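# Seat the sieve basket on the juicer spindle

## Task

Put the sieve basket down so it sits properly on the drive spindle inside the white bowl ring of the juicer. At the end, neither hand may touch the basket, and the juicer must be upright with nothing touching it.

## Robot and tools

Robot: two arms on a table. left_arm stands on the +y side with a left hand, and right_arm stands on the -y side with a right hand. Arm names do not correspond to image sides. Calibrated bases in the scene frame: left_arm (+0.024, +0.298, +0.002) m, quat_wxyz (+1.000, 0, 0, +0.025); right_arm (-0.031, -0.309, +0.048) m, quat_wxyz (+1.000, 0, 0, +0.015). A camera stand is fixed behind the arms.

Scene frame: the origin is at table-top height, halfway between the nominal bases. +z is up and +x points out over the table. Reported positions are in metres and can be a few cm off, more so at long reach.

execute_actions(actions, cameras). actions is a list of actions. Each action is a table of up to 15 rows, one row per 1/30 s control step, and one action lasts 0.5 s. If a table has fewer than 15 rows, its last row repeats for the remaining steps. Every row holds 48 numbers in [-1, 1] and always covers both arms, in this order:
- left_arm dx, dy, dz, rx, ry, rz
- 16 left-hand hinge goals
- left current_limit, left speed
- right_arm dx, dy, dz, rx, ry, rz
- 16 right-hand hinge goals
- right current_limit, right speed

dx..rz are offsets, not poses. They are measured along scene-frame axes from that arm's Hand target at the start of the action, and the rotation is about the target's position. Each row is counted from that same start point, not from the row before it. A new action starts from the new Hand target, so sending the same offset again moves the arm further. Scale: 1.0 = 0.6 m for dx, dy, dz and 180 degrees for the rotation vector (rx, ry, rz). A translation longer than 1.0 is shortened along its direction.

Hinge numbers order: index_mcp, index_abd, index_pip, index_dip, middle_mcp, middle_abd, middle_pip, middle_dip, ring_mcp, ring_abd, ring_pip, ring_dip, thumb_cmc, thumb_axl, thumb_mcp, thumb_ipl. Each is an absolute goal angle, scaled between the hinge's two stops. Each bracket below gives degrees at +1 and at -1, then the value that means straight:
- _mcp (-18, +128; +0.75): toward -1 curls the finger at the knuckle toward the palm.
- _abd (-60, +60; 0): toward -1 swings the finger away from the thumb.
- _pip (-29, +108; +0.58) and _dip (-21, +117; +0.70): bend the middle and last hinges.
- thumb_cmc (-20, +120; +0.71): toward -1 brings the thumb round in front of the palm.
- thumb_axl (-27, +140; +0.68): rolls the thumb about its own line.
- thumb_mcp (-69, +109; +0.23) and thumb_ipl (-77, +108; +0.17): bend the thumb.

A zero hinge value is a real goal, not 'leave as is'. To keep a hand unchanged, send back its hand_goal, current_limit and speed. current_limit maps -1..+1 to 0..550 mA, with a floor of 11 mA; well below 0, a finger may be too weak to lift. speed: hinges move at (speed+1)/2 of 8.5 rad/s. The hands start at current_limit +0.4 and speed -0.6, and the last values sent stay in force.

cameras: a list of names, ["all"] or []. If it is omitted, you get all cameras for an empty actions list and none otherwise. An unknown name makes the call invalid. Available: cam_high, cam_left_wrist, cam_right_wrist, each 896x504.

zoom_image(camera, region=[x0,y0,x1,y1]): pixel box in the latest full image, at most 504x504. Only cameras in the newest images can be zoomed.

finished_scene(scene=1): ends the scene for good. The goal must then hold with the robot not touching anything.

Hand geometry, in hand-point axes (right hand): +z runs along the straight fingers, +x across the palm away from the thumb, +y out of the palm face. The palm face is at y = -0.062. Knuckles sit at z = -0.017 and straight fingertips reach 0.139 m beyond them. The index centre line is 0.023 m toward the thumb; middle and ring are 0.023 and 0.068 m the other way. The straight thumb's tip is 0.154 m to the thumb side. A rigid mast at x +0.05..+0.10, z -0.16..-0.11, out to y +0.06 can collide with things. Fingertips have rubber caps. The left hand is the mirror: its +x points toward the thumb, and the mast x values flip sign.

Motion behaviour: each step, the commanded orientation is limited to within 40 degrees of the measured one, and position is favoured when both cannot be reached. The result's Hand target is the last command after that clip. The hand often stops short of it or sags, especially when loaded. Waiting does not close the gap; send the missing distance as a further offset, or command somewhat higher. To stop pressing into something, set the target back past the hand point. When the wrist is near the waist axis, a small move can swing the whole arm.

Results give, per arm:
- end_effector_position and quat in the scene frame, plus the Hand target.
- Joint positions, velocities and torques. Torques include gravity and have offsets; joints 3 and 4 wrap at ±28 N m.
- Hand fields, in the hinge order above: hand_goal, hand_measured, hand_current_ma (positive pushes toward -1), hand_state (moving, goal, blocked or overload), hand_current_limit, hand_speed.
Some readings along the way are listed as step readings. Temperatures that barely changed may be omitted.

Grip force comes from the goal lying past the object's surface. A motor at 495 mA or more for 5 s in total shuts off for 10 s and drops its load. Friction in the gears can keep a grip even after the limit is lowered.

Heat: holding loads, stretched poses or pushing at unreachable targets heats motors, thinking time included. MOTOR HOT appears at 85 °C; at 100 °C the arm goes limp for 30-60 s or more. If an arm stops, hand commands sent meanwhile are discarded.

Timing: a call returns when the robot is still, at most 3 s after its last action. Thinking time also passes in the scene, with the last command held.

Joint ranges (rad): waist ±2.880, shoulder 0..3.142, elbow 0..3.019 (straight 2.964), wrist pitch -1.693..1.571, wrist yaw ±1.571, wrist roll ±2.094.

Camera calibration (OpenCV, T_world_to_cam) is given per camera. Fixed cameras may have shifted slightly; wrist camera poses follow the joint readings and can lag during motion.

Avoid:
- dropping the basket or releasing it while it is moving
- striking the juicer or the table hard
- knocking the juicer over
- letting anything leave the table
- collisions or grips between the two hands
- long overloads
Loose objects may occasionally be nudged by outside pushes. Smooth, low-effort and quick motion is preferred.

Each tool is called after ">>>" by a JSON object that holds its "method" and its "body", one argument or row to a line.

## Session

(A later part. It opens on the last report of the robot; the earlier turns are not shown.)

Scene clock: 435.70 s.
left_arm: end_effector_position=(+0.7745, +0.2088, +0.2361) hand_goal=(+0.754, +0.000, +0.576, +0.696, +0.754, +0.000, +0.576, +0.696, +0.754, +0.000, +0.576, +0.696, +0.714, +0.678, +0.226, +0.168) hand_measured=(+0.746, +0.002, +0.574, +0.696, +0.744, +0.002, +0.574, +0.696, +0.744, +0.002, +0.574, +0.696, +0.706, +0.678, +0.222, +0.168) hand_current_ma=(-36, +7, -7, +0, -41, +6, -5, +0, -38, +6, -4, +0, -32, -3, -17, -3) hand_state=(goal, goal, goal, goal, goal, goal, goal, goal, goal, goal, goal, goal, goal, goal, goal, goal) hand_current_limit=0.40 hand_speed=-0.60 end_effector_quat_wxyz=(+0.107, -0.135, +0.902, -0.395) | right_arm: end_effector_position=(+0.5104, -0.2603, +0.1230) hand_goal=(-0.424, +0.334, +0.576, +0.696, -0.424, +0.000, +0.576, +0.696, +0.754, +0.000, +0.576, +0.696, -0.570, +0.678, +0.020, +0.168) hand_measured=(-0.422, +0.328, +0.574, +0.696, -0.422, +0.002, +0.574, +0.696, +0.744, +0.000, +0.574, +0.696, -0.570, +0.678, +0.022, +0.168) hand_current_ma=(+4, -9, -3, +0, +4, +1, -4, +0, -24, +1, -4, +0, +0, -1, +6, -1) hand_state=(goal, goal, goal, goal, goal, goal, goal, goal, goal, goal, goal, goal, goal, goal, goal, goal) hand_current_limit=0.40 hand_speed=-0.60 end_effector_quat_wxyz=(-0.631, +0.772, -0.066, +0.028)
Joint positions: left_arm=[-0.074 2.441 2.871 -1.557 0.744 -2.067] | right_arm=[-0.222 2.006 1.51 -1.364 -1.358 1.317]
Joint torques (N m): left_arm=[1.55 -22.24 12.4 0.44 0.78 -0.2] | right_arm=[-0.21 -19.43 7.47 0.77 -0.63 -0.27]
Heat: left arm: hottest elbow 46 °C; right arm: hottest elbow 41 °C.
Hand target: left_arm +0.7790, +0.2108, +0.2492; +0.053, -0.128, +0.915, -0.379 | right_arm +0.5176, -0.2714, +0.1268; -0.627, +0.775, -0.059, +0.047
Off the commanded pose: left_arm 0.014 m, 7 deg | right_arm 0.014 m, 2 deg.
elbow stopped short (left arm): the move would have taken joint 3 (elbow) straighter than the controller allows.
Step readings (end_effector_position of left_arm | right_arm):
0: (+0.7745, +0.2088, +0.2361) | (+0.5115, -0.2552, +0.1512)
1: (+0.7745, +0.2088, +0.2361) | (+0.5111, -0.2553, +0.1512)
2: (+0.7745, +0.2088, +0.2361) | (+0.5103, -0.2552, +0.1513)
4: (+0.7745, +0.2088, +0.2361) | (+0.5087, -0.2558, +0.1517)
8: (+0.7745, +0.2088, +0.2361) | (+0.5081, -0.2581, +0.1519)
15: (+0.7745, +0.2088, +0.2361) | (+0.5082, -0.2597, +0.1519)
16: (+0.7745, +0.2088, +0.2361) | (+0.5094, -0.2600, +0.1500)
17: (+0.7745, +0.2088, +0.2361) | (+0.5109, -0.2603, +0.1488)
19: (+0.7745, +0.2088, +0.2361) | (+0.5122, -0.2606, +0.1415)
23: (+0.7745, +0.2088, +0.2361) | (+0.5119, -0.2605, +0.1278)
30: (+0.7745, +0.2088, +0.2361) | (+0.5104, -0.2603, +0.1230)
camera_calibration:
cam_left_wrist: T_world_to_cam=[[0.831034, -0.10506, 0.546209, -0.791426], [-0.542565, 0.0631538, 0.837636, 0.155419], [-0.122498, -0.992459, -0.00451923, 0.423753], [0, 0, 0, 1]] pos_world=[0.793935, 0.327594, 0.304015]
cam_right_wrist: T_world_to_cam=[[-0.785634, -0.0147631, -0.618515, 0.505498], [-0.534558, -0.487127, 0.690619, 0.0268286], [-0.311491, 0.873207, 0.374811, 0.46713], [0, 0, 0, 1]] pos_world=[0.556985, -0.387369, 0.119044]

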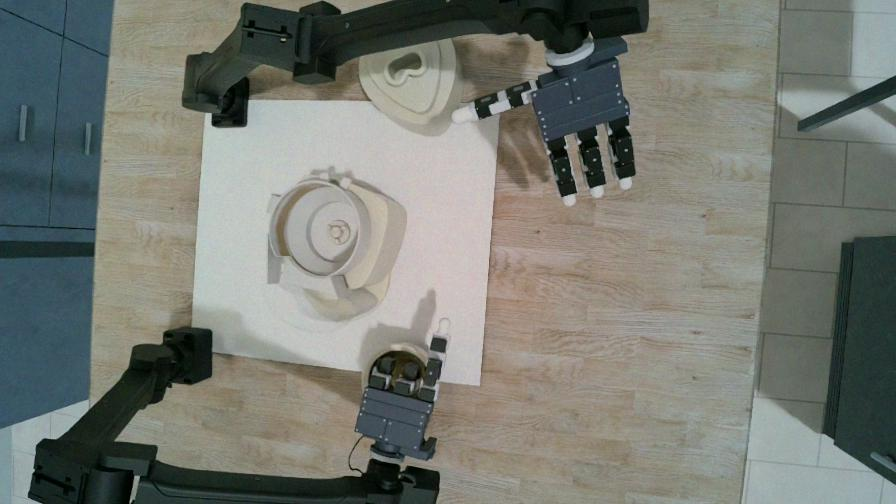

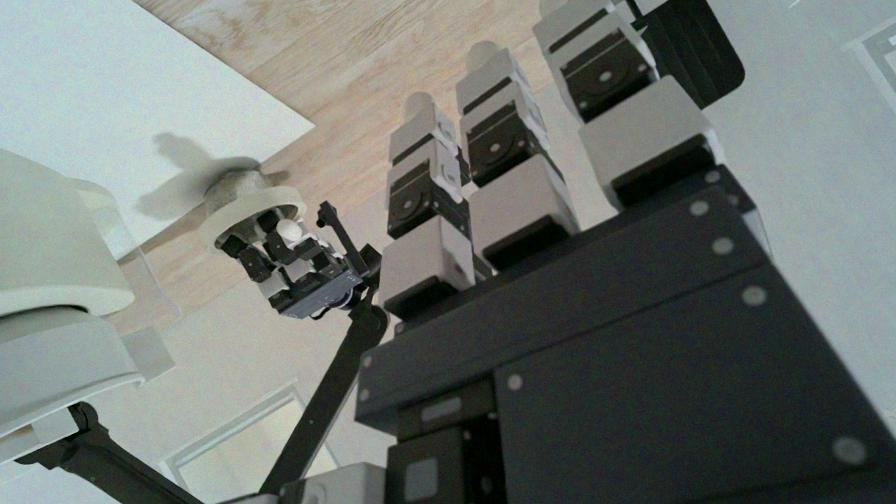

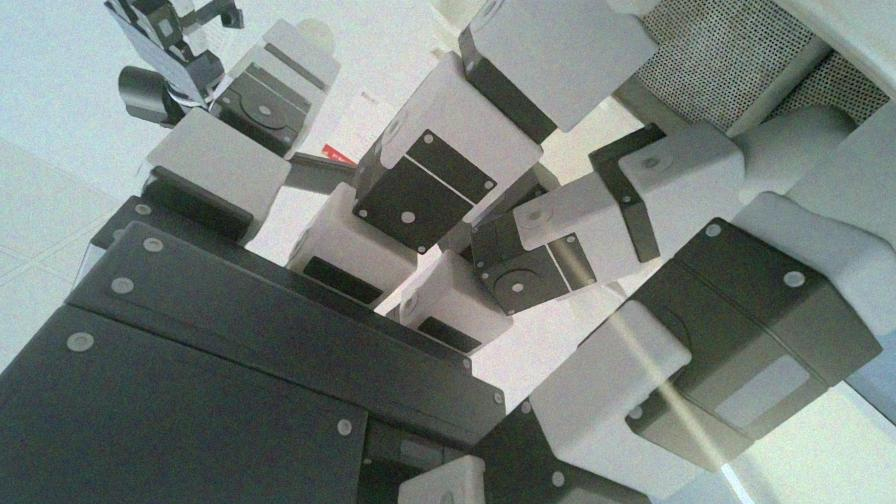

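>>> {"method": "execute_actions", "body": {
  "actions": [
    [[0,0,0,0,0,0,0.754,0,0.576,0.696,0.754,0,0.576,0.696,0.754,0,0.576,0.696,0.714,0.678,0.226,0.168,0.4,-0.6,0,0,-0.035,0,0,0,-0.424,0.333,0.576,0.696,-0.424,0,0.576,0.696,0.754,0,0.576,0.696,-0.571,0.678,0.02,0.168,0.4,-0.6]]
  ],
  "cameras": ["all"]
}}

>>> {"method": "zoom_image", "body": {
  "camera": "cam_left_wrist",
  "region": [180, 160, 380, 340]
}}

>>> {"method": "zoom_image", "body": {
  "camera": "cam_high",
  "region": [340, 320, 460, 440]
}}

Scene clock: 441.23 s.
left_arm: end_effector_position=(+0.7745, +0.2088, +0.2361) hand_goal=(+0.754, +0.000, +0.576, +0.696, +0.754, +0.000, +0.576, +0.696, +0.754, +0.000, +0.576, +0.696, +0.714, +0.678, +0.226, +0.168) hand_measured=(+0.746, +0.002, +0.574, +0.696, +0.744, +0.002, +0.574, +0.696, +0.744, +0.002, +0.574, +0.696, +0.706, +0.678, +0.222, +0.168) hand_current_ma=(-36, +7, -7, +0, -41, +6, -5, +0, -38, +6, -4, +0, -32, -3, -17, -3) hand_state=(goal, goal, goal, goal, goal, goal, goal, goal, goal, goal, goal, goal, goal, goal, goal, goal) hand_current_limit=0.40 hand_speed=-0.60 end_effector_quat_wxyz=(+0.107, -0.135, +0.902, -0.395) | right_arm: end_effector_position=(+0.5128, -0.2608, +0.1073) hand_goal=(-0.424, +0.334, +0.576, +0.696, -0.424, +0.000, +0.576, +0.696, +0.754, +0.000, +0.576, +0.696, -0.570, +0.678, +0.020, +0.168) hand_measured=(-0.426, +0.328, +0.574, +0.696, -0.422, +0.002, +0.574, +0.696, +0.744, +0.000, +0.574, +0.696, -0.570, +0.678, +0.022, +0.168) hand_current_ma=(-3, -9, -3, +0, +4, +1, -4, +0, -24, +1, -4, +0, +0, -1, +3, -1) hand_state=(goal, goal, goal, goal, goal, goal, goal, goal, goal, goal, goal, goal, goal, goal, goal, goal) hand_current_limit=0.40 hand_speed=-0.60 end_effector_quat_wxyz=(-0.630, +0.773, -0.061, +0.034)
Joint positions: left_arm=[-0.074 2.441 2.871 -1.557 0.744 -2.067] | right_arm=[-0.222 2.024 1.496 -1.319 -1.358 1.313]
Joint torques (N m): left_arm=[1.61 -22.24 12.4 0.44 0.78 -0.2] | right_arm=[-0.62 -18.78 7.19 0.64 -0.67 -0.23]
Heat: left arm: hottest elbow 46 °C; right arm: hottest elbow 41 °C.
Hand target: left_arm +0.7790, +0.2108, +0.2492; +0.053, -0.128, +0.915, -0.379 | right_arm +0.5175, -0.2714, +0.1058; -0.627, +0.775, -0.059, +0.047
Off the commanded pose: left_arm 0.014 m, 7 deg | right_arm 0.012 m, 2 deg.
elbow stopped short (left arm): the move would have taken joint 3 (elbow) straighter than the controller allows.
Step readings (end_effector_position of left_arm | right_arm):
0: (+0.7745, +0.2088, +0.2361) | (+0.5104, -0.2603, +0.1230)
1: (+0.7745, +0.2088, +0.2361) | (+0.5112, -0.2605, +0.1221)
2: (+0.7745, +0.2088, +0.2361) | (+0.5125, -0.2607, +0.1211)
4: (+0.7745, +0.2088, +0.2361) | (+0.5129, -0.2608, +0.1162)
8: (+0.7745, +0.2088, +0.2361) | (+0.5123, -0.2607, +0.1082)
15: (+0.7745, +0.2088, +0.2361) | (+0.5128, -0.2608, +0.1073)
camera_calibration:
cam_left_wrist: T_world_to_cam=[[0.831034, -0.10506, 0.546209, -0.791426], [-0.542565, 0.0631538, 0.837636, 0.155419], [-0.122498, -0.992459, -0.00451923, 0.423753], [0, 0, 0, 1]] pos_world=[0.793935, 0.327594, 0.304015]
cam_right_wrist: T_world_to_cam=[[-0.775671, -0.0171105, -0.630906, 0.493387], [-0.545173, -0.485497, 0.683432, 0.0453561], [-0.317997, 0.874071, 0.367258, 0.478488], [0, 0, 0, 1]] pos_world=[0.55959, -0.38777, 0.104555]

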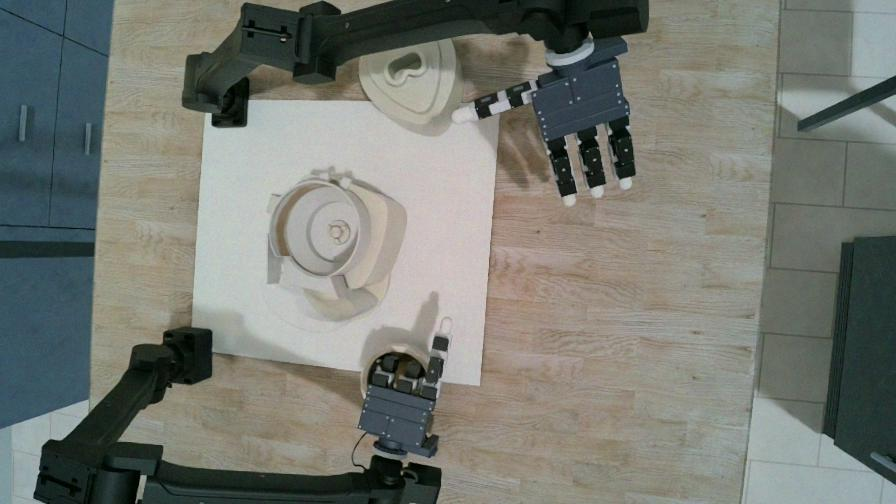

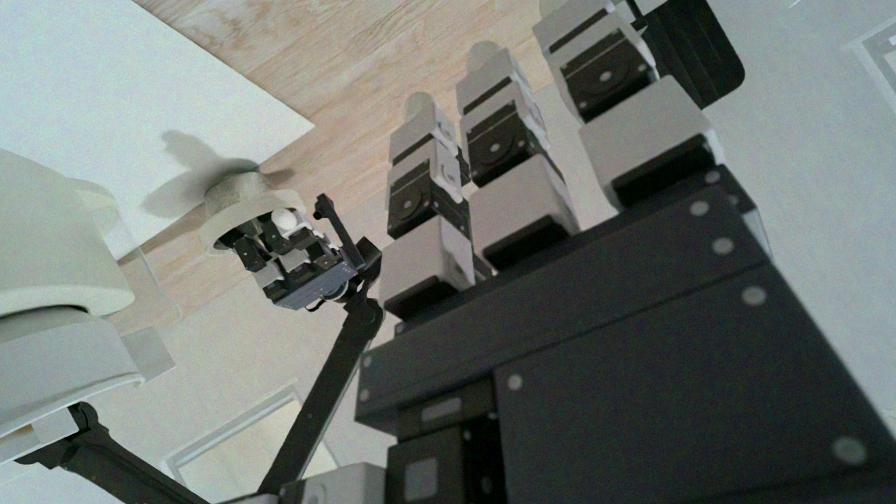

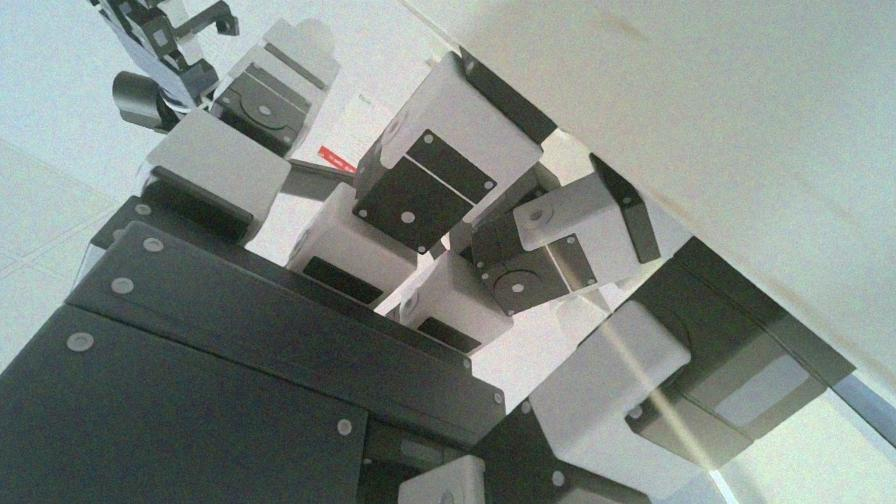

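Scaled by 2.520 from the camera's 896x504 image, which has a finer 1280x720 frame.

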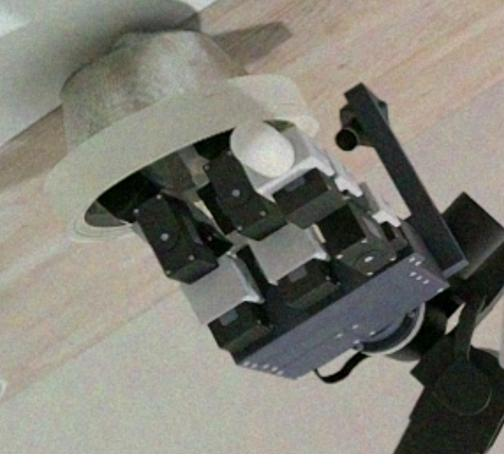

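Scaled by 4.200 from the camera's 896x504 image, which has a finer 1280x720 frame.

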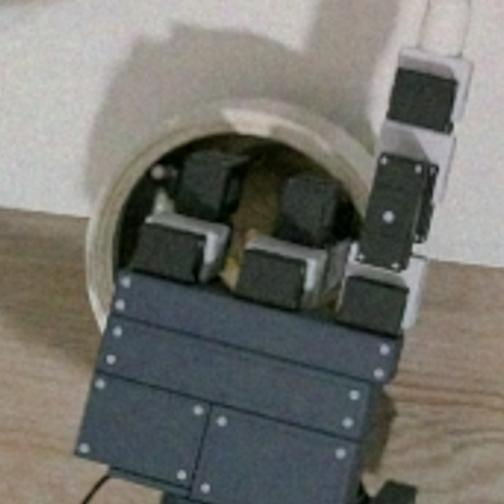

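>>> {"method": "execute_actions", "body": {
  "actions": [
    [[0,0,0,0,0,0,0.754,0,0.576,0.696,0.754,0,0.576,0.696,0.754,0,0.576,0.696,0.714,0.678,0.226,0.168,0.4,-0.6,-0.009,-0.012,-0.015,0,0,0,-0.424,0.333,0.576,0.696,-0.424,0,0.576,0.696,0.754,0,0.576,0.696,-0.571,0.678,0.02,0.168,0.4,-0.6]]
  ],
  "cameras": []
}}

Scene clock: 453.10 s.
left_arm: end_effector_position=(+0.7745, +0.2088, +0.2361) hand_goal=(+0.754, +0.000, +0.576, +0.696, +0.754, +0.000, +0.576, +0.696, +0.754, +0.000, +0.576, +0.696, +0.714, +0.678, +0.226, +0.168) hand_measured=(+0.746, +0.002, +0.574, +0.696, +0.744, +0.002, +0.574, +0.696, +0.744, +0.002, +0.574, +0.696, +0.706, +0.678, +0.222, +0.168) hand_current_ma=(-36, +7, -7, +0, -41, +6, -5, +0, -38, +6, -4, +0, -32, -3, -17, -3) hand_state=(goal, goal, goal, goal, goal, goal, goal, goal, goal, goal, goal, goal, goal, goal, goal, goal) hand_current_limit=0.40 hand_speed=-0.60 end_effector_quat_wxyz=(+0.107, -0.135, +0.902, -0.395) | right_arm: end_effector_position=(+0.5117, -0.2664, +0.1031) hand_goal=(-0.424, +0.334, +0.576, +0.696, -0.424, +0.000, +0.576, +0.696, +0.754, +0.000, +0.576, +0.696, -0.570, +0.678, +0.020, +0.168) hand_measured=(-0.424, +0.326, +0.576, +0.696, -0.424, +0.004, +0.574, +0.696, +0.744, +0.000, +0.574, +0.696, -0.570, +0.678, +0.018, +0.168) hand_current_ma=(+0, -15, -1, +0, +1, +8, -3, +0, -24, +1, -4, +0, +0, -1, -6, -1) hand_state=(goal, goal, goal, goal, goal, goal, goal, goal, goal, goal, goal, goal, goal, goal, goal, goal) hand_current_limit=0.40 hand_speed=-0.60 end_effector_quat_wxyz=(-0.630, +0.774, -0.054, +0.043)
Joint positions: left_arm=[-0.074 2.441 2.871 -1.557 0.744 -2.067] | right_arm=[-0.233 2.027 1.488 -1.332 -1.357 1.265]
Joint torques (N m): left_arm=[1.61 -22.24 12.4 0.46 0.78 -0.2] | right_arm=[0.15 -17.49 7.05 -0.4 -0.57 -0.34]
Heat: left arm: hottest elbow 47 °C; right arm: hottest elbow 40 °C.
Hand target: left_arm +0.7790, +0.2108, +0.2492; +0.053, -0.128, +0.915, -0.379 | right_arm +0.5121, -0.2786, +0.0968; -0.627, +0.775, -0.059, +0.047
Off the commanded pose: left_arm 0.014 m, 7 deg | right_arm 0.014 m, 1 deg.
elbow stopped short (left arm): the move would have taken joint 3 (elbow) straighter than the controller allows.
Step readings (end_effector_position of left_arm | right_arm):
0: (+0.7745, +0.2088, +0.2361) | (+0.5128, -0.2608, +0.1073)
1: (+0.7745, +0.2088, +0.2361) | (+0.5126, -0.2608, +0.1067)
2: (+0.7745, +0.2088, +0.2361) | (+0.5127, -0.2616, +0.1061)
4: (+0.7745, +0.2088, +0.2361) | (+0.5119, -0.2632, +0.1037)
8: (+0.7745, +0.2088, +0.2361) | (+0.5122, -0.2665, +0.1037)
15: (+0.7745, +0.2088, +0.2361) | (+0.5117, -0.2664, +0.1031)
No camera images: "cameras" was empty.

>>> {"method": "execute_actions", "body": {
  "actions": [
    [[0,0,0,0,0,0,0.754,0,0.576,0.696,0.754,0,0.576,0.696,0.754,0,0.576,0.696,0.714,0.678,0.226,0.168,0.4,-0.6,0,0,0,0,0,0,-0.3,0.333,0.576,0.696,-0.3,0,0.576,0.696,0.754,0,0.576,0.696,-0.571,0.678,0.2,0.168,0.4,-0.8]],
    [[0,0,0,0,0,0,0.754,0,0.576,0.696,0.754,0,0.576,0.696,0.754,0,0.576,0.696,0.714,0.678,0.226,0.168,0.4,-0.6,0,0,0,0,0,0,-0.3,0.333,0.576,0.696,-0.3,0,0.576,0.696,0.754,0,0.576,0.696,-0.571,0.678,0.25,0.168,0.4,-0.8]]
  ],
  "cameras": []
}}

Scene clock: 460.17 s.
left_arm: end_effector_position=(+0.7745, +0.2088, +0.2361) hand_goal=(+0.754, +0.000, +0.576, +0.696, +0.754, +0.000, +0.576, +0.696, +0.754, +0.000, +0.576, +0.696, +0.714, +0.678, +0.226, +0.168) hand_measured=(+0.746, +0.002, +0.574, +0.696, +0.744, +0.002, +0.574, +0.696, +0.744, +0.002, +0.574, +0.696, +0.706, +0.678, +0.222, +0.168) hand_current_ma=(-36, +7, -7, +0, -41, +6, -5, +0, -38, +6, -4, +0, -32, -3, -17, -3) hand_state=(goal, goal, goal, goal, goal, goal, goal, goal, goal, goal, goal, goal, goal, goal, goal, goal) hand_current_limit=0.40 hand_speed=-0.60 end_effector_quat_wxyz=(+0.107, -0.135, +0.902, -0.395) | right_arm: end_effector_position=(+0.5113, -0.2704, +0.1033) hand_goal=(-0.300, +0.334, +0.576, +0.696, -0.300, +0.000, +0.576, +0.696, +0.754, +0.000, +0.576, +0.696, -0.570, +0.678, +0.250, +0.168) hand_measured=(-0.366, +0.316, +0.556, +0.688, -0.366, +0.012, +0.558, +0.696, +0.744, +0.000, +0.574, +0.696, -0.562, +0.680, +0.022, +0.142) hand_current_ma=(-252, -41, -54, -20, -252, +25, -44, +0, -24, +1, -4, +0, +18, +4, -385, -104) hand_state=(blocked, goal, blocked, goal, blocked, goal, goal, goal, goal, goal, goal, goal, goal, goal, blocked, blocked) hand_current_limit=0.40 hand_speed=-0.80 end_effector_quat_wxyz=(-0.630, +0.773, -0.058, +0.044)
Joint positions: left_arm=[-0.074 2.441 2.871 -1.557 0.744 -2.067] | right_arm=[-0.241 2.027 1.488 -1.337 -1.357 1.264]
Joint torques (N m): left_arm=[1.61 -22.3 12.4 0.44 0.78 -0.2] | right_arm=[-0.56 -17.08 6.98 -0.31 -0.55 -0.33]
Heat: left arm: hottest elbow 47 °C; right arm: hottest elbow 40 °C.
Hand target: left_arm +0.7790, +0.2108, +0.2492; +0.053, -0.128, +0.915, -0.379 | right_arm +0.5121, -0.2786, +0.0968; -0.627, +0.775, -0.059, +0.047
Off the commanded pose: left_arm 0.014 m, 7 deg | right_arm 0.011 m, 1 deg.
elbow stopped short (left arm): the move would have taken joint 3 (elbow) straighter than the controller allows.
Step readings (end_effector_position of left_arm | right_arm):
0: (+0.7745, +0.2088, +0.2361) | (+0.5117, -0.2664, +0.1031)
1: (+0.7745, +0.2088, +0.2361) | (+0.5117, -0.2664, +0.1031)
2: (+0.7745, +0.2088, +0.2361) | (+0.5117, -0.2664, +0.1031)
4: (+0.7745, +0.2088, +0.2361) | (+0.5117, -0.2664, +0.1031)
8: (+0.7745, +0.2088, +0.2361) | (+0.5117, -0.2697, +0.1032)
15: (+0.7745, +0.2088, +0.2361) | (+0.5113, -0.2704, +0.1033)
16: (+0.7745, +0.2088, +0.2361) | (+0.5113, -0.2704, +0.1033)
17: (+0.7745, +0.2088, +0.2361) | (+0.5113, -0.2704, +0.1033)
19: (+0.7745, +0.2088, +0.2361) | (+0.5113, -0.2704, +0.1033)
23: (+0.7745, +0.2088, +0.2361) | (+0.5113, -0.2704, +0.1033)
30: (+0.7745, +0.2088, +0.2361) | (+0.5113, -0.2704, +0.1033)
No camera images: "cameras" was empty.

>>> {"method": "execute_actions", "body": {
  "actions": [
    [[0,0,0,0,0,0,0.754,0,0.576,0.696,0.754,0,0.576,0.696,0.754,0,0.576,0.696,0.714,0.678,0.226,0.168,0.4,-0.6,0,0,0,0,0,0,-0.275,0.333,0.6,0.696,-0.275,0,0.6,0.696,0.754,0,0.576,0.696,-0.571,0.678,0.3,0.2,0.77,-0.8]],
    [[0,0,0,0,0,0,0.754,0,0.576,0.696,0.754,0,0.576,0.696,0.754,0,0.576,0.696,0.714,0.678,0.226,0.168,0.4,-0.6,0,0,0.04,0,0,0,-0.275,0.333,0.6,0.696,-0.275,0,0.6,0.696,0.754,0,0.576,0.696,-0.571,0.678,0.3,0.2,0.77,-0.8]]
  ],
  "cameras": ["all"]
}}

>>> {"method": "zoom_image", "body": {
  "camera": "cam_left_wrist",
  "region": [180, 160, 380, 340]
}}

Scene clock: 470.33 s.
left_arm: end_effector_position=(+0.7745, +0.2088, +0.2361) hand_goal=(+0.754, +0.000, +0.576, +0.696, +0.754, +0.000, +0.576, +0.696, +0.754, +0.000, +0.576, +0.696, +0.714, +0.678, +0.226, +0.168) hand_measured=(+0.746, +0.002, +0.574, +0.696, +0.744, +0.002, +0.574, +0.696, +0.744, +0.002, +0.574, +0.696, +0.706, +0.678, +0.222, +0.168) hand_current_ma=(-36, +7, -7, +0, -41, +6, -5, +0, -38, +6, -4, +0, -32, -3, -17, -3) hand_state=(goal, goal, goal, goal, goal, goal, goal, goal, goal, goal, goal, goal, goal, goal, goal, goal) hand_current_limit=0.40 hand_speed=-0.60 end_effector_quat_wxyz=(+0.107, -0.135, +0.902, -0.395) | right_arm: end_effector_position=(+0.5048, -0.2712, +0.1048) hand_goal=(-0.274, +0.334, +0.600, +0.696, -0.274, +0.000, +0.600, +0.696, +0.754, +0.000, +0.576, +0.696, -0.570, +0.678, +0.300, +0.200) hand_measured=(-0.348, +0.302, +0.556, +0.684, -0.334, +0.018, +0.564, +0.696, +0.744, +0.000, +0.574, +0.696, -0.556, +0.682, +0.030, +0.156) hand_current_ma=(-286, -82, -140, -29, -223, +40, -110, -1, -24, +1, -4, +0, +38, +8, -487, -207) hand_state=(blocked, blocked, blocked, goal, blocked, goal, blocked, goal, goal, goal, goal, goal, goal, goal, blocked, blocked) hand_current_limit=0.77 hand_speed=-0.80 end_effector_quat_wxyz=(-0.630, +0.773, -0.066, +0.033)
Joint positions: left_arm=[-0.074 2.441 2.871 -1.557 0.744 -2.067] | right_arm=[-0.244 2.027 1.488 -1.377 -1.353 1.252]
Joint torques (N m): left_arm=[1.61 -22.3 12.4 0.47 0.78 -0.2] | right_arm=[0.03 -20.84 8.62 -0.58 -0.66 -0.21]
Heat: left arm: hottest elbow 47 °C; right arm: hottest elbow 40 °C.
Hand target: left_arm +0.7790, +0.2108, +0.2492; +0.053, -0.128, +0.915, -0.379 | right_arm +0.5121, -0.2786, +0.1208; -0.627, +0.775, -0.058, +0.047
Off the commanded pose: left_arm 0.014 m, 7 deg | right_arm 0.019 m, 2 deg.
elbow stopped short (left arm): the move would have taken joint 3 (elbow) straighter than the controller allows.
Step readings (end_effector_position of left_arm | right_arm):
0: (+0.7745, +0.2088, +0.2361) | (+0.5113, -0.2704, +0.1033)
1: (+0.7745, +0.2088, +0.2361) | (+0.5113, -0.2704, +0.1033)
2: (+0.7745, +0.2088, +0.2361) | (+0.5114, -0.2713, +0.1033)
4: (+0.7745, +0.2088, +0.2361) | (+0.5111, -0.2713, +0.1033)
8: (+0.7745, +0.2088, +0.2361) | (+0.5112, -0.2721, +0.1033)
15: (+0.7745, +0.2088, +0.2361) | (+0.5112, -0.2721, +0.1033)
16: (+0.7745, +0.2088, +0.2361) | (+0.5102, -0.2719, +0.1036)
17: (+0.7745, +0.2088, +0.2361) | (+0.5087, -0.2716, +0.1041)
19: (+0.7745, +0.2088, +0.2361) | (+0.5062, -0.2713, +0.1045)
23: (+0.7745, +0.2088, +0.2361) | (+0.5049, -0.2712, +0.1048)
30: (+0.7745, +0.2088, +0.2361) | (+0.5048, -0.2711, +0.1048)
camera_calibration:
cam_left_wrist: T_world_to_cam=[[0.831034, -0.10506, 0.546209, -0.791426], [-0.542565, 0.0631538, 0.837636, 0.155419], [-0.122498, -0.992459, -0.00451923, 0.423753], [0, 0, 0, 1]] pos_world=[0.793935, 0.327594, 0.304015]
cam_right_wrist: T_world_to_cam=[[-0.780792, -0.0111238, -0.624691, 0.488899], [-0.543182, -0.481976, 0.687497, 0.0371518], [-0.308734, 0.876114, 0.370281, 0.48158], [0, 0, 0, 1]] pos_world=[0.550589, -0.398574, 0.101549]

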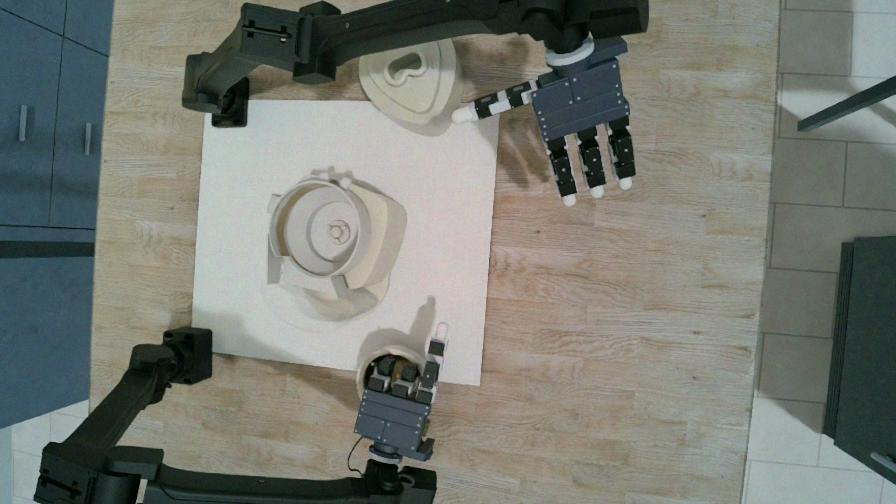

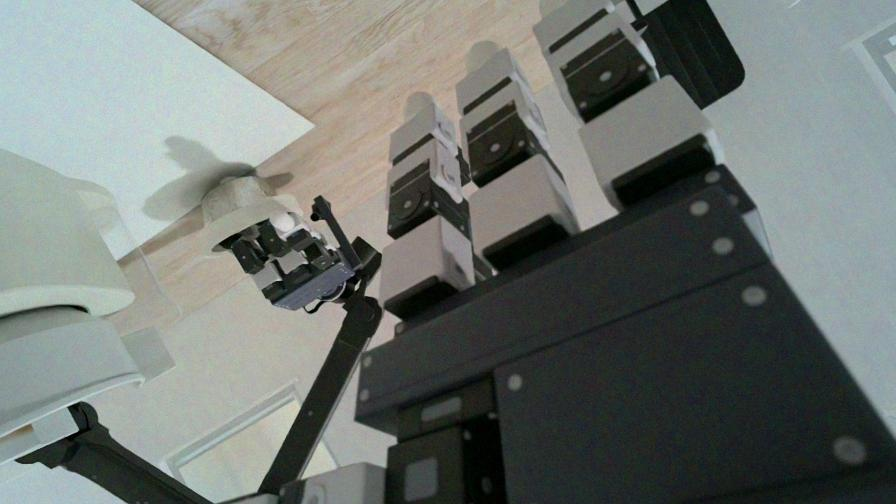

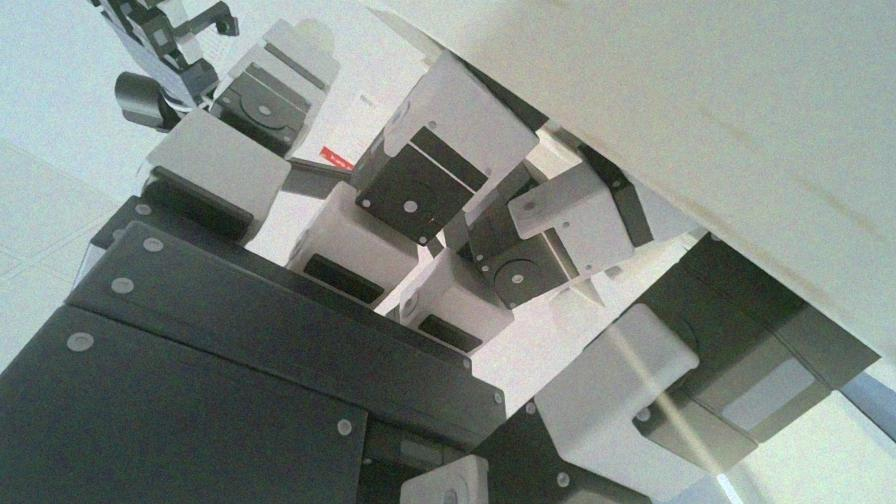

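Scaled by 2.520 from the camera's 896x504 image, which has a finer 1280x720 frame.

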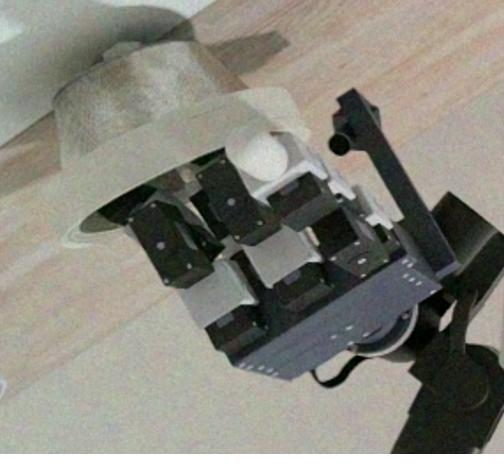

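>>> {"method": "execute_actions", "body": {
  "actions": [
    [[0,0,0,0,0,0,0.754,0,0.576,0.696,0.754,0,0.576,0.696,0.754,0,0.576,0.696,0.714,0.678,0.226,0.168,0.4,-0.6,0,0,0.04,0,0,0,-0.275,0.333,0.6,0.696,-0.275,0,0.6,0.696,0.754,0,0.576,0.696,-0.571,0.678,0.3,0.2,0.77,-0.8]]
  ],
  "cameras": ["all"]
}}

>>> {"method": "zoom_image", "body": {
  "camera": "cam_left_wrist",
  "region": [180, 160, 380, 340]
}}

>>> {"method": "zoom_image", "body": {
  "camera": "cam_high",
  "region": [340, 320, 460, 440]
}}

Scene clock: 476.70 s.
left_arm: end_effector_position=(+0.7745, +0.2088, +0.2361) hand_goal=(+0.754, +0.000, +0.576, +0.696, +0.754, +0.000, +0.576, +0.696, +0.754, +0.000, +0.576, +0.696, +0.714, +0.678, +0.226, +0.168) hand_measured=(+0.746, +0.002, +0.574, +0.696, +0.744, +0.002, +0.574, +0.696, +0.744, +0.002, +0.574, +0.696, +0.706, +0.678, +0.222, +0.168) hand_current_ma=(-36, +7, -7, +0, -41, +6, -5, +0, -38, +6, -4, +0, -32, -3, -17, -3) hand_state=(goal, goal, goal, goal, goal, goal, goal, goal, goal, goal, goal, goal, goal, goal, goal, goal) hand_current_limit=0.40 hand_speed=-0.60 end_effector_quat_wxyz=(+0.107, -0.135, +0.902, -0.395) | right_arm: end_effector_position=(+0.4971, -0.2696, +0.1152) hand_goal=(-0.274, +0.334, +0.600, +0.696, -0.274, +0.000, +0.600, +0.696, +0.754, +0.000, +0.576, +0.696, -0.570, +0.678, +0.300, +0.200) hand_measured=(-0.348, +0.304, +0.556, +0.682, -0.286, +0.004, +0.592, +0.694, +0.744, +0.000, +0.574, +0.696, -0.550, +0.680, +0.052, +0.158) hand_current_ma=(-286, -74, -141, -37, -32, +7, -18, -2, -24, +1, -4, +0, +53, +6, -487, -186) hand_state=(blocked, blocked, blocked, goal, goal, goal, goal, goal, goal, goal, goal, goal, goal, goal, blocked, blocked) hand_current_limit=0.77 hand_speed=-0.80 end_effector_quat_wxyz=(-0.631, +0.771, -0.076, +0.021)
Joint positions: left_arm=[-0.074 2.441 2.871 -1.557 0.744 -2.067] | right_arm=[-0.244 2.012 1.488 -1.424 -1.352 1.252]
Joint torques (N m): left_arm=[1.67 -22.3 12.4 0.47 0.78 -0.2] | right_arm=[-0.32 -22.01 10.63 -0.76 -0.67 -0.15]
Heat: left arm: hottest elbow 47 °C; right arm: hottest elbow 40 °C.
Hand target: left_arm +0.7790, +0.2108, +0.2492; +0.053, -0.128, +0.915, -0.379 | right_arm +0.5121, -0.2786, +0.1448; -0.627, +0.775, -0.059, +0.047
Off the commanded pose: left_arm 0.014 m, 7 deg | right_arm 0.034 m, 4 deg.
elbow stopped short (left arm): the move would have taken joint 3 (elbow) straighter than the controller allows.
Step readings (end_effector_position of left_arm | right_arm):
0: (+0.7745, +0.2088, +0.2361) | (+0.5048, -0.2712, +0.1048)
1: (+0.7745, +0.2088, +0.2361) | (+0.5040, -0.2710, +0.1050)
2: (+0.7745, +0.2088, +0.2361) | (+0.5022, -0.2706, +0.1064)
4: (+0.7745, +0.2088, +0.2361) | (+0.4993, -0.2701, +0.1089)
8: (+0.7745, +0.2088, +0.2361) | (+0.4974, -0.2697, +0.1136)
15: (+0.7745, +0.2088, +0.2361) | (+0.4971, -0.2696, +0.1152)
camera_calibration:
cam_left_wrist: T_world_to_cam=[[0.831034, -0.10506, 0.546209, -0.791426], [-0.542565, 0.0631538, 0.837636, 0.155419], [-0.122498, -0.992459, -0.00451923, 0.423753], [0, 0, 0, 1]] pos_world=[0.793935, 0.327594, 0.304015]
cam_right_wrist: T_world_to_cam=[[-0.800054, -0.00758914, -0.59988, 0.497123], [-0.521238, -0.486269, 0.701322, 0.0128556], [-0.297025, 0.873776, 0.385086, 0.46579], [0, 0, 0, 1]] pos_world=[0.542778, -0.396972, 0.109829]

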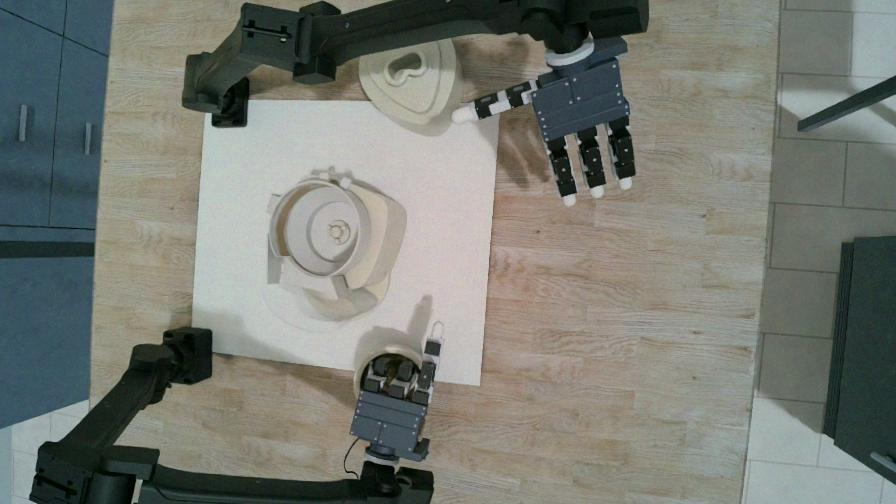

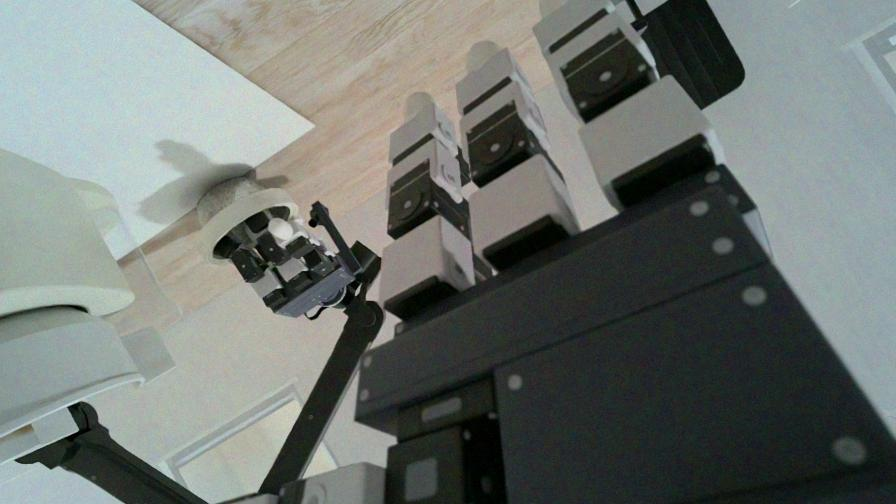

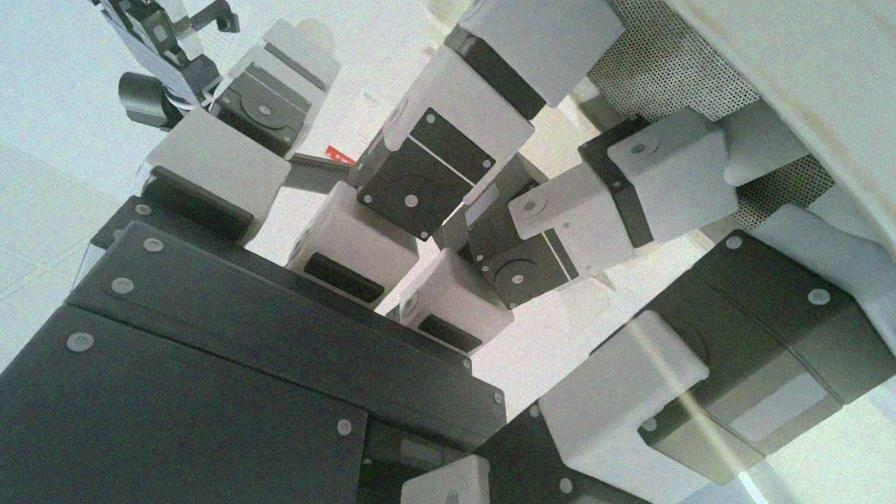

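Scaled by 2.520 from the camera's 896x504 image, which has a finer 1280x720 frame.

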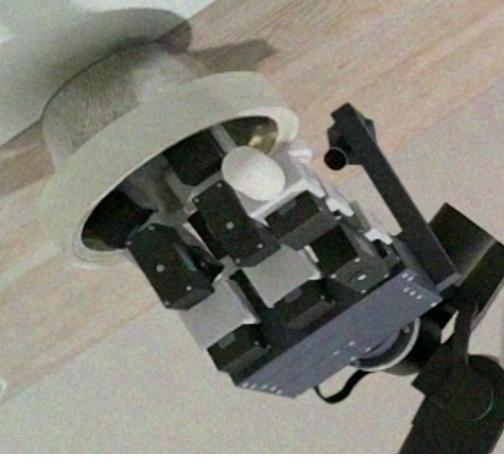

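Scaled by 4.200 from the camera's 896x504 image, which has a finer 1280x720 frame.

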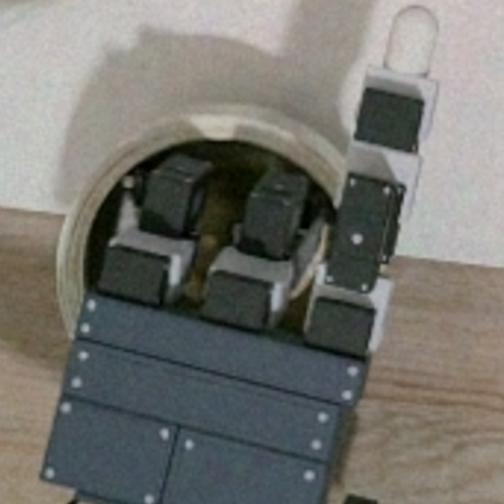

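>>> {"method": "execute_actions", "body": {
  "actions": [
    [[0,0,0,0,0,0,0.754,0,0.576,0.696,0.754,0,0.576,0.696,0.754,0,0.576,0.696,0.714,0.678,0.226,0.168,0.4,-0.6,0,0,0,0,0,0,-0.424,0.333,0.576,0.696,-0.424,0,0.576,0.696,0.754,0,0.576,0.696,-0.571,0.678,-0.05,0.168,0.4,-0.8]]
  ],
  "cameras": ["all"]
}}

>>> {"method": "zoom_image", "body": {
  "camera": "cam_left_wrist",
  "region": [180, 160, 380, 340]
}}

>>> {"method": "zoom_image", "body": {
  "camera": "cam_high",
  "region": [340, 320, 460, 440]
}}

Scene clock: 495.73 s.
left_arm: end_effector_position=(+0.7745, +0.2088, +0.2361) hand_goal=(+0.754, +0.000, +0.576, +0.696, +0.754, +0.000, +0.576, +0.696, +0.754, +0.000, +0.576, +0.696, +0.714, +0.678, +0.226, +0.168) hand_measured=(+0.746, +0.002, +0.574, +0.696, +0.744, +0.002, +0.574, +0.696, +0.744, +0.002, +0.574, +0.696, +0.706, +0.678, +0.222, +0.168) hand_current_ma=(-36, +7, -7, +0, -41, +6, -5, +0, -38, +6, -4, +0, -32, -3, -17, -3) hand_state=(goal, goal, goal, goal, goal, goal, goal, goal, goal, goal, goal, goal, goal, goal, goal, goal) hand_current_limit=0.40 hand_speed=-0.60 end_effector_quat_wxyz=(+0.107, -0.135, +0.902, -0.395) | right_arm: end_effector_position=(+0.4960, -0.2694, +0.1157) hand_goal=(-0.424, +0.334, +0.576, +0.696, -0.424, +0.000, +0.576, +0.696, +0.754, +0.000, +0.576, +0.696, -0.570, +0.678, -0.050, +0.168) hand_measured=(-0.422, +0.328, +0.574, +0.694, -0.422, +0.002, +0.578, +0.694, +0.744, +0.000, +0.574, +0.696, -0.568, +0.680, -0.046, +0.166) hand_current_ma=(+5, -12, -5, -4, +4, +4, +4, -2, -24, +1, -4, +0, +2, +4, +11, -4) hand_state=(goal, goal, goal, goal, goal, goal, goal, goal, goal, goal, goal, goal, goal, goal, goal, goal) hand_current_limit=0.40 hand_speed=-0.80 end_effector_quat_wxyz=(-0.632, +0.771, -0.078, +0.018)
Joint positions: left_arm=[-0.074 2.441 2.871 -1.557 0.744 -2.067] | right_arm=[-0.244 2.012 1.488 -1.43 -1.352 1.251]
Joint torques (N m): left_arm=[1.61 -22.24 12.38 0.46 0.78 -0.2] | right_arm=[-0.09 -22.65 10.54 -0.57 -0.65 -0.17]
Heat: left arm: hottest elbow 47 °C; right arm: hottest elbow 41 °C.
Hand target: left_arm +0.7790, +0.2108, +0.2492; +0.053, -0.128, +0.915, -0.379 | right_arm +0.5122, -0.2787, +0.1448; -0.627, +0.775, -0.059, +0.047
Off the commanded pose: left_arm 0.014 m, 7 deg | right_arm 0.035 m, 4 deg.
elbow stopped short (left arm): the move would have taken joint 3 (elbow) straighter than the controller allows.
Step readings (end_effector_position of left_arm | right_arm):
0: (+0.7745, +0.2088, +0.2361) | (+0.4971, -0.2696, +0.1152)
1: (+0.7745, +0.2088, +0.2361) | (+0.4971, -0.2696, +0.1152)
2: (+0.7745, +0.2088, +0.2361) | (+0.4971, -0.2696, +0.1152)
4: (+0.7745, +0.2088, +0.2361) | (+0.4970, -0.2696, +0.1153)
8: (+0.7745, +0.2088, +0.2361) | (+0.4963, -0.2695, +0.1155)
15: (+0.7745, +0.2088, +0.2361) | (+0.4960, -0.2694, +0.1157)
camera_calibration:
cam_left_wrist: T_world_to_cam=[[0.831034, -0.10506, 0.546209, -0.791426], [-0.542565, 0.0631538, 0.837636, 0.155419], [-0.122498, -0.992459, -0.00451923, 0.423753], [0, 0, 0, 1]] pos_world=[0.793935, 0.327594, 0.304015]
cam_right_wrist: T_world_to_cam=[[-0.803596, -0.00683425, -0.595136, 0.497938], [-0.517031, -0.487284, 0.703728, 0.00948416], [-0.29481, 0.873217, 0.388046, 0.463454], [0, 0, 0, 1]] pos_world=[0.541675, -0.396672, 0.109825]

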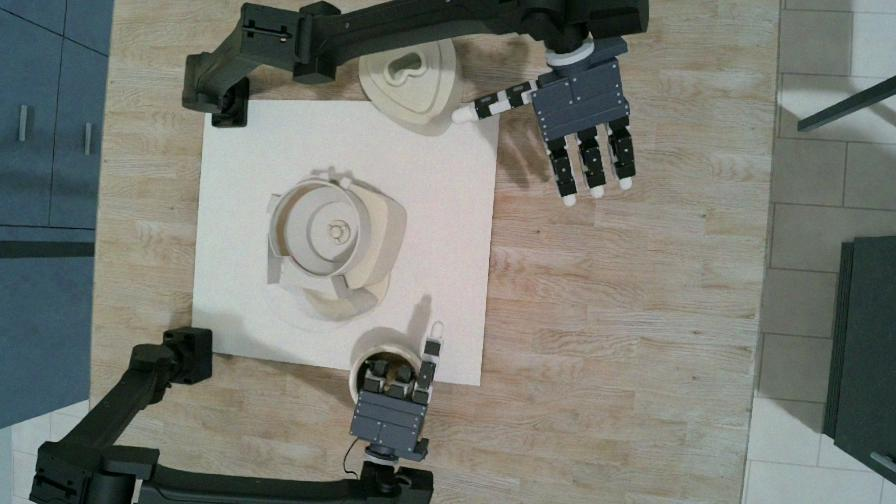

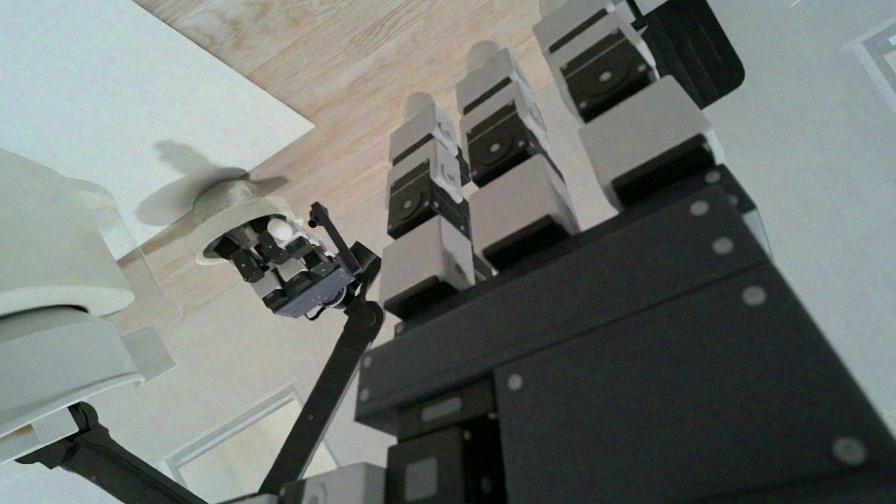

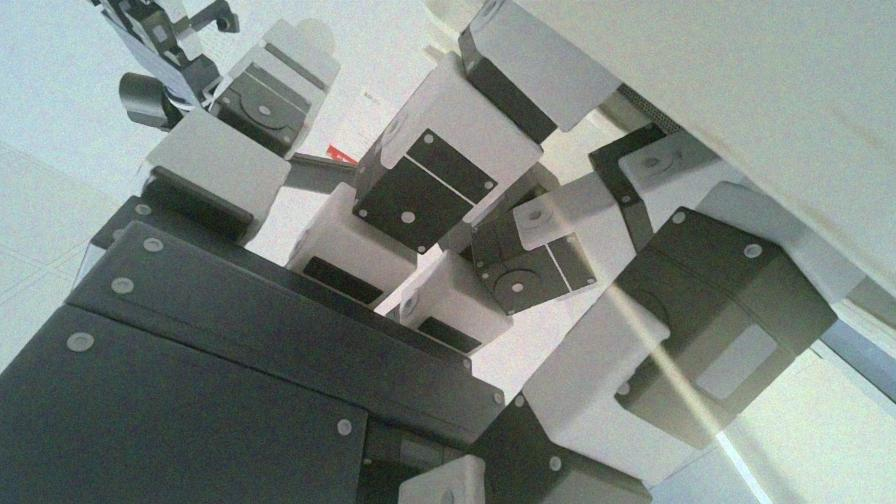

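Scaled by 2.520 from the camera's 896x504 image, which has a finer 1280x720 frame.

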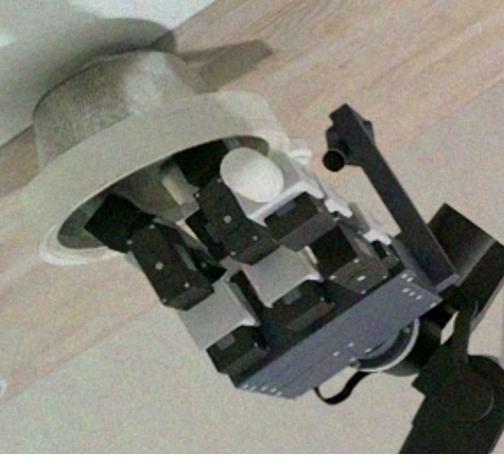

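Scaled by 4.200 from the camera's 896x504 image, which has a finer 1280x720 frame.

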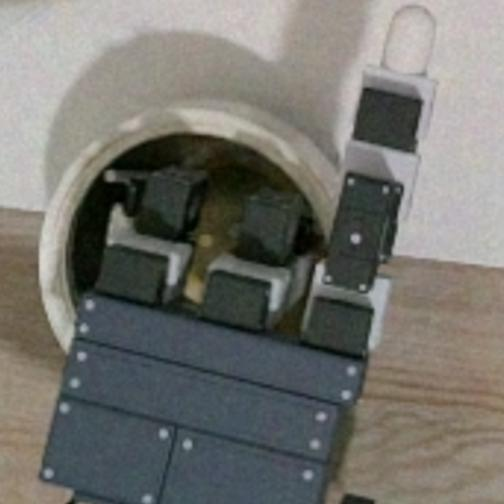

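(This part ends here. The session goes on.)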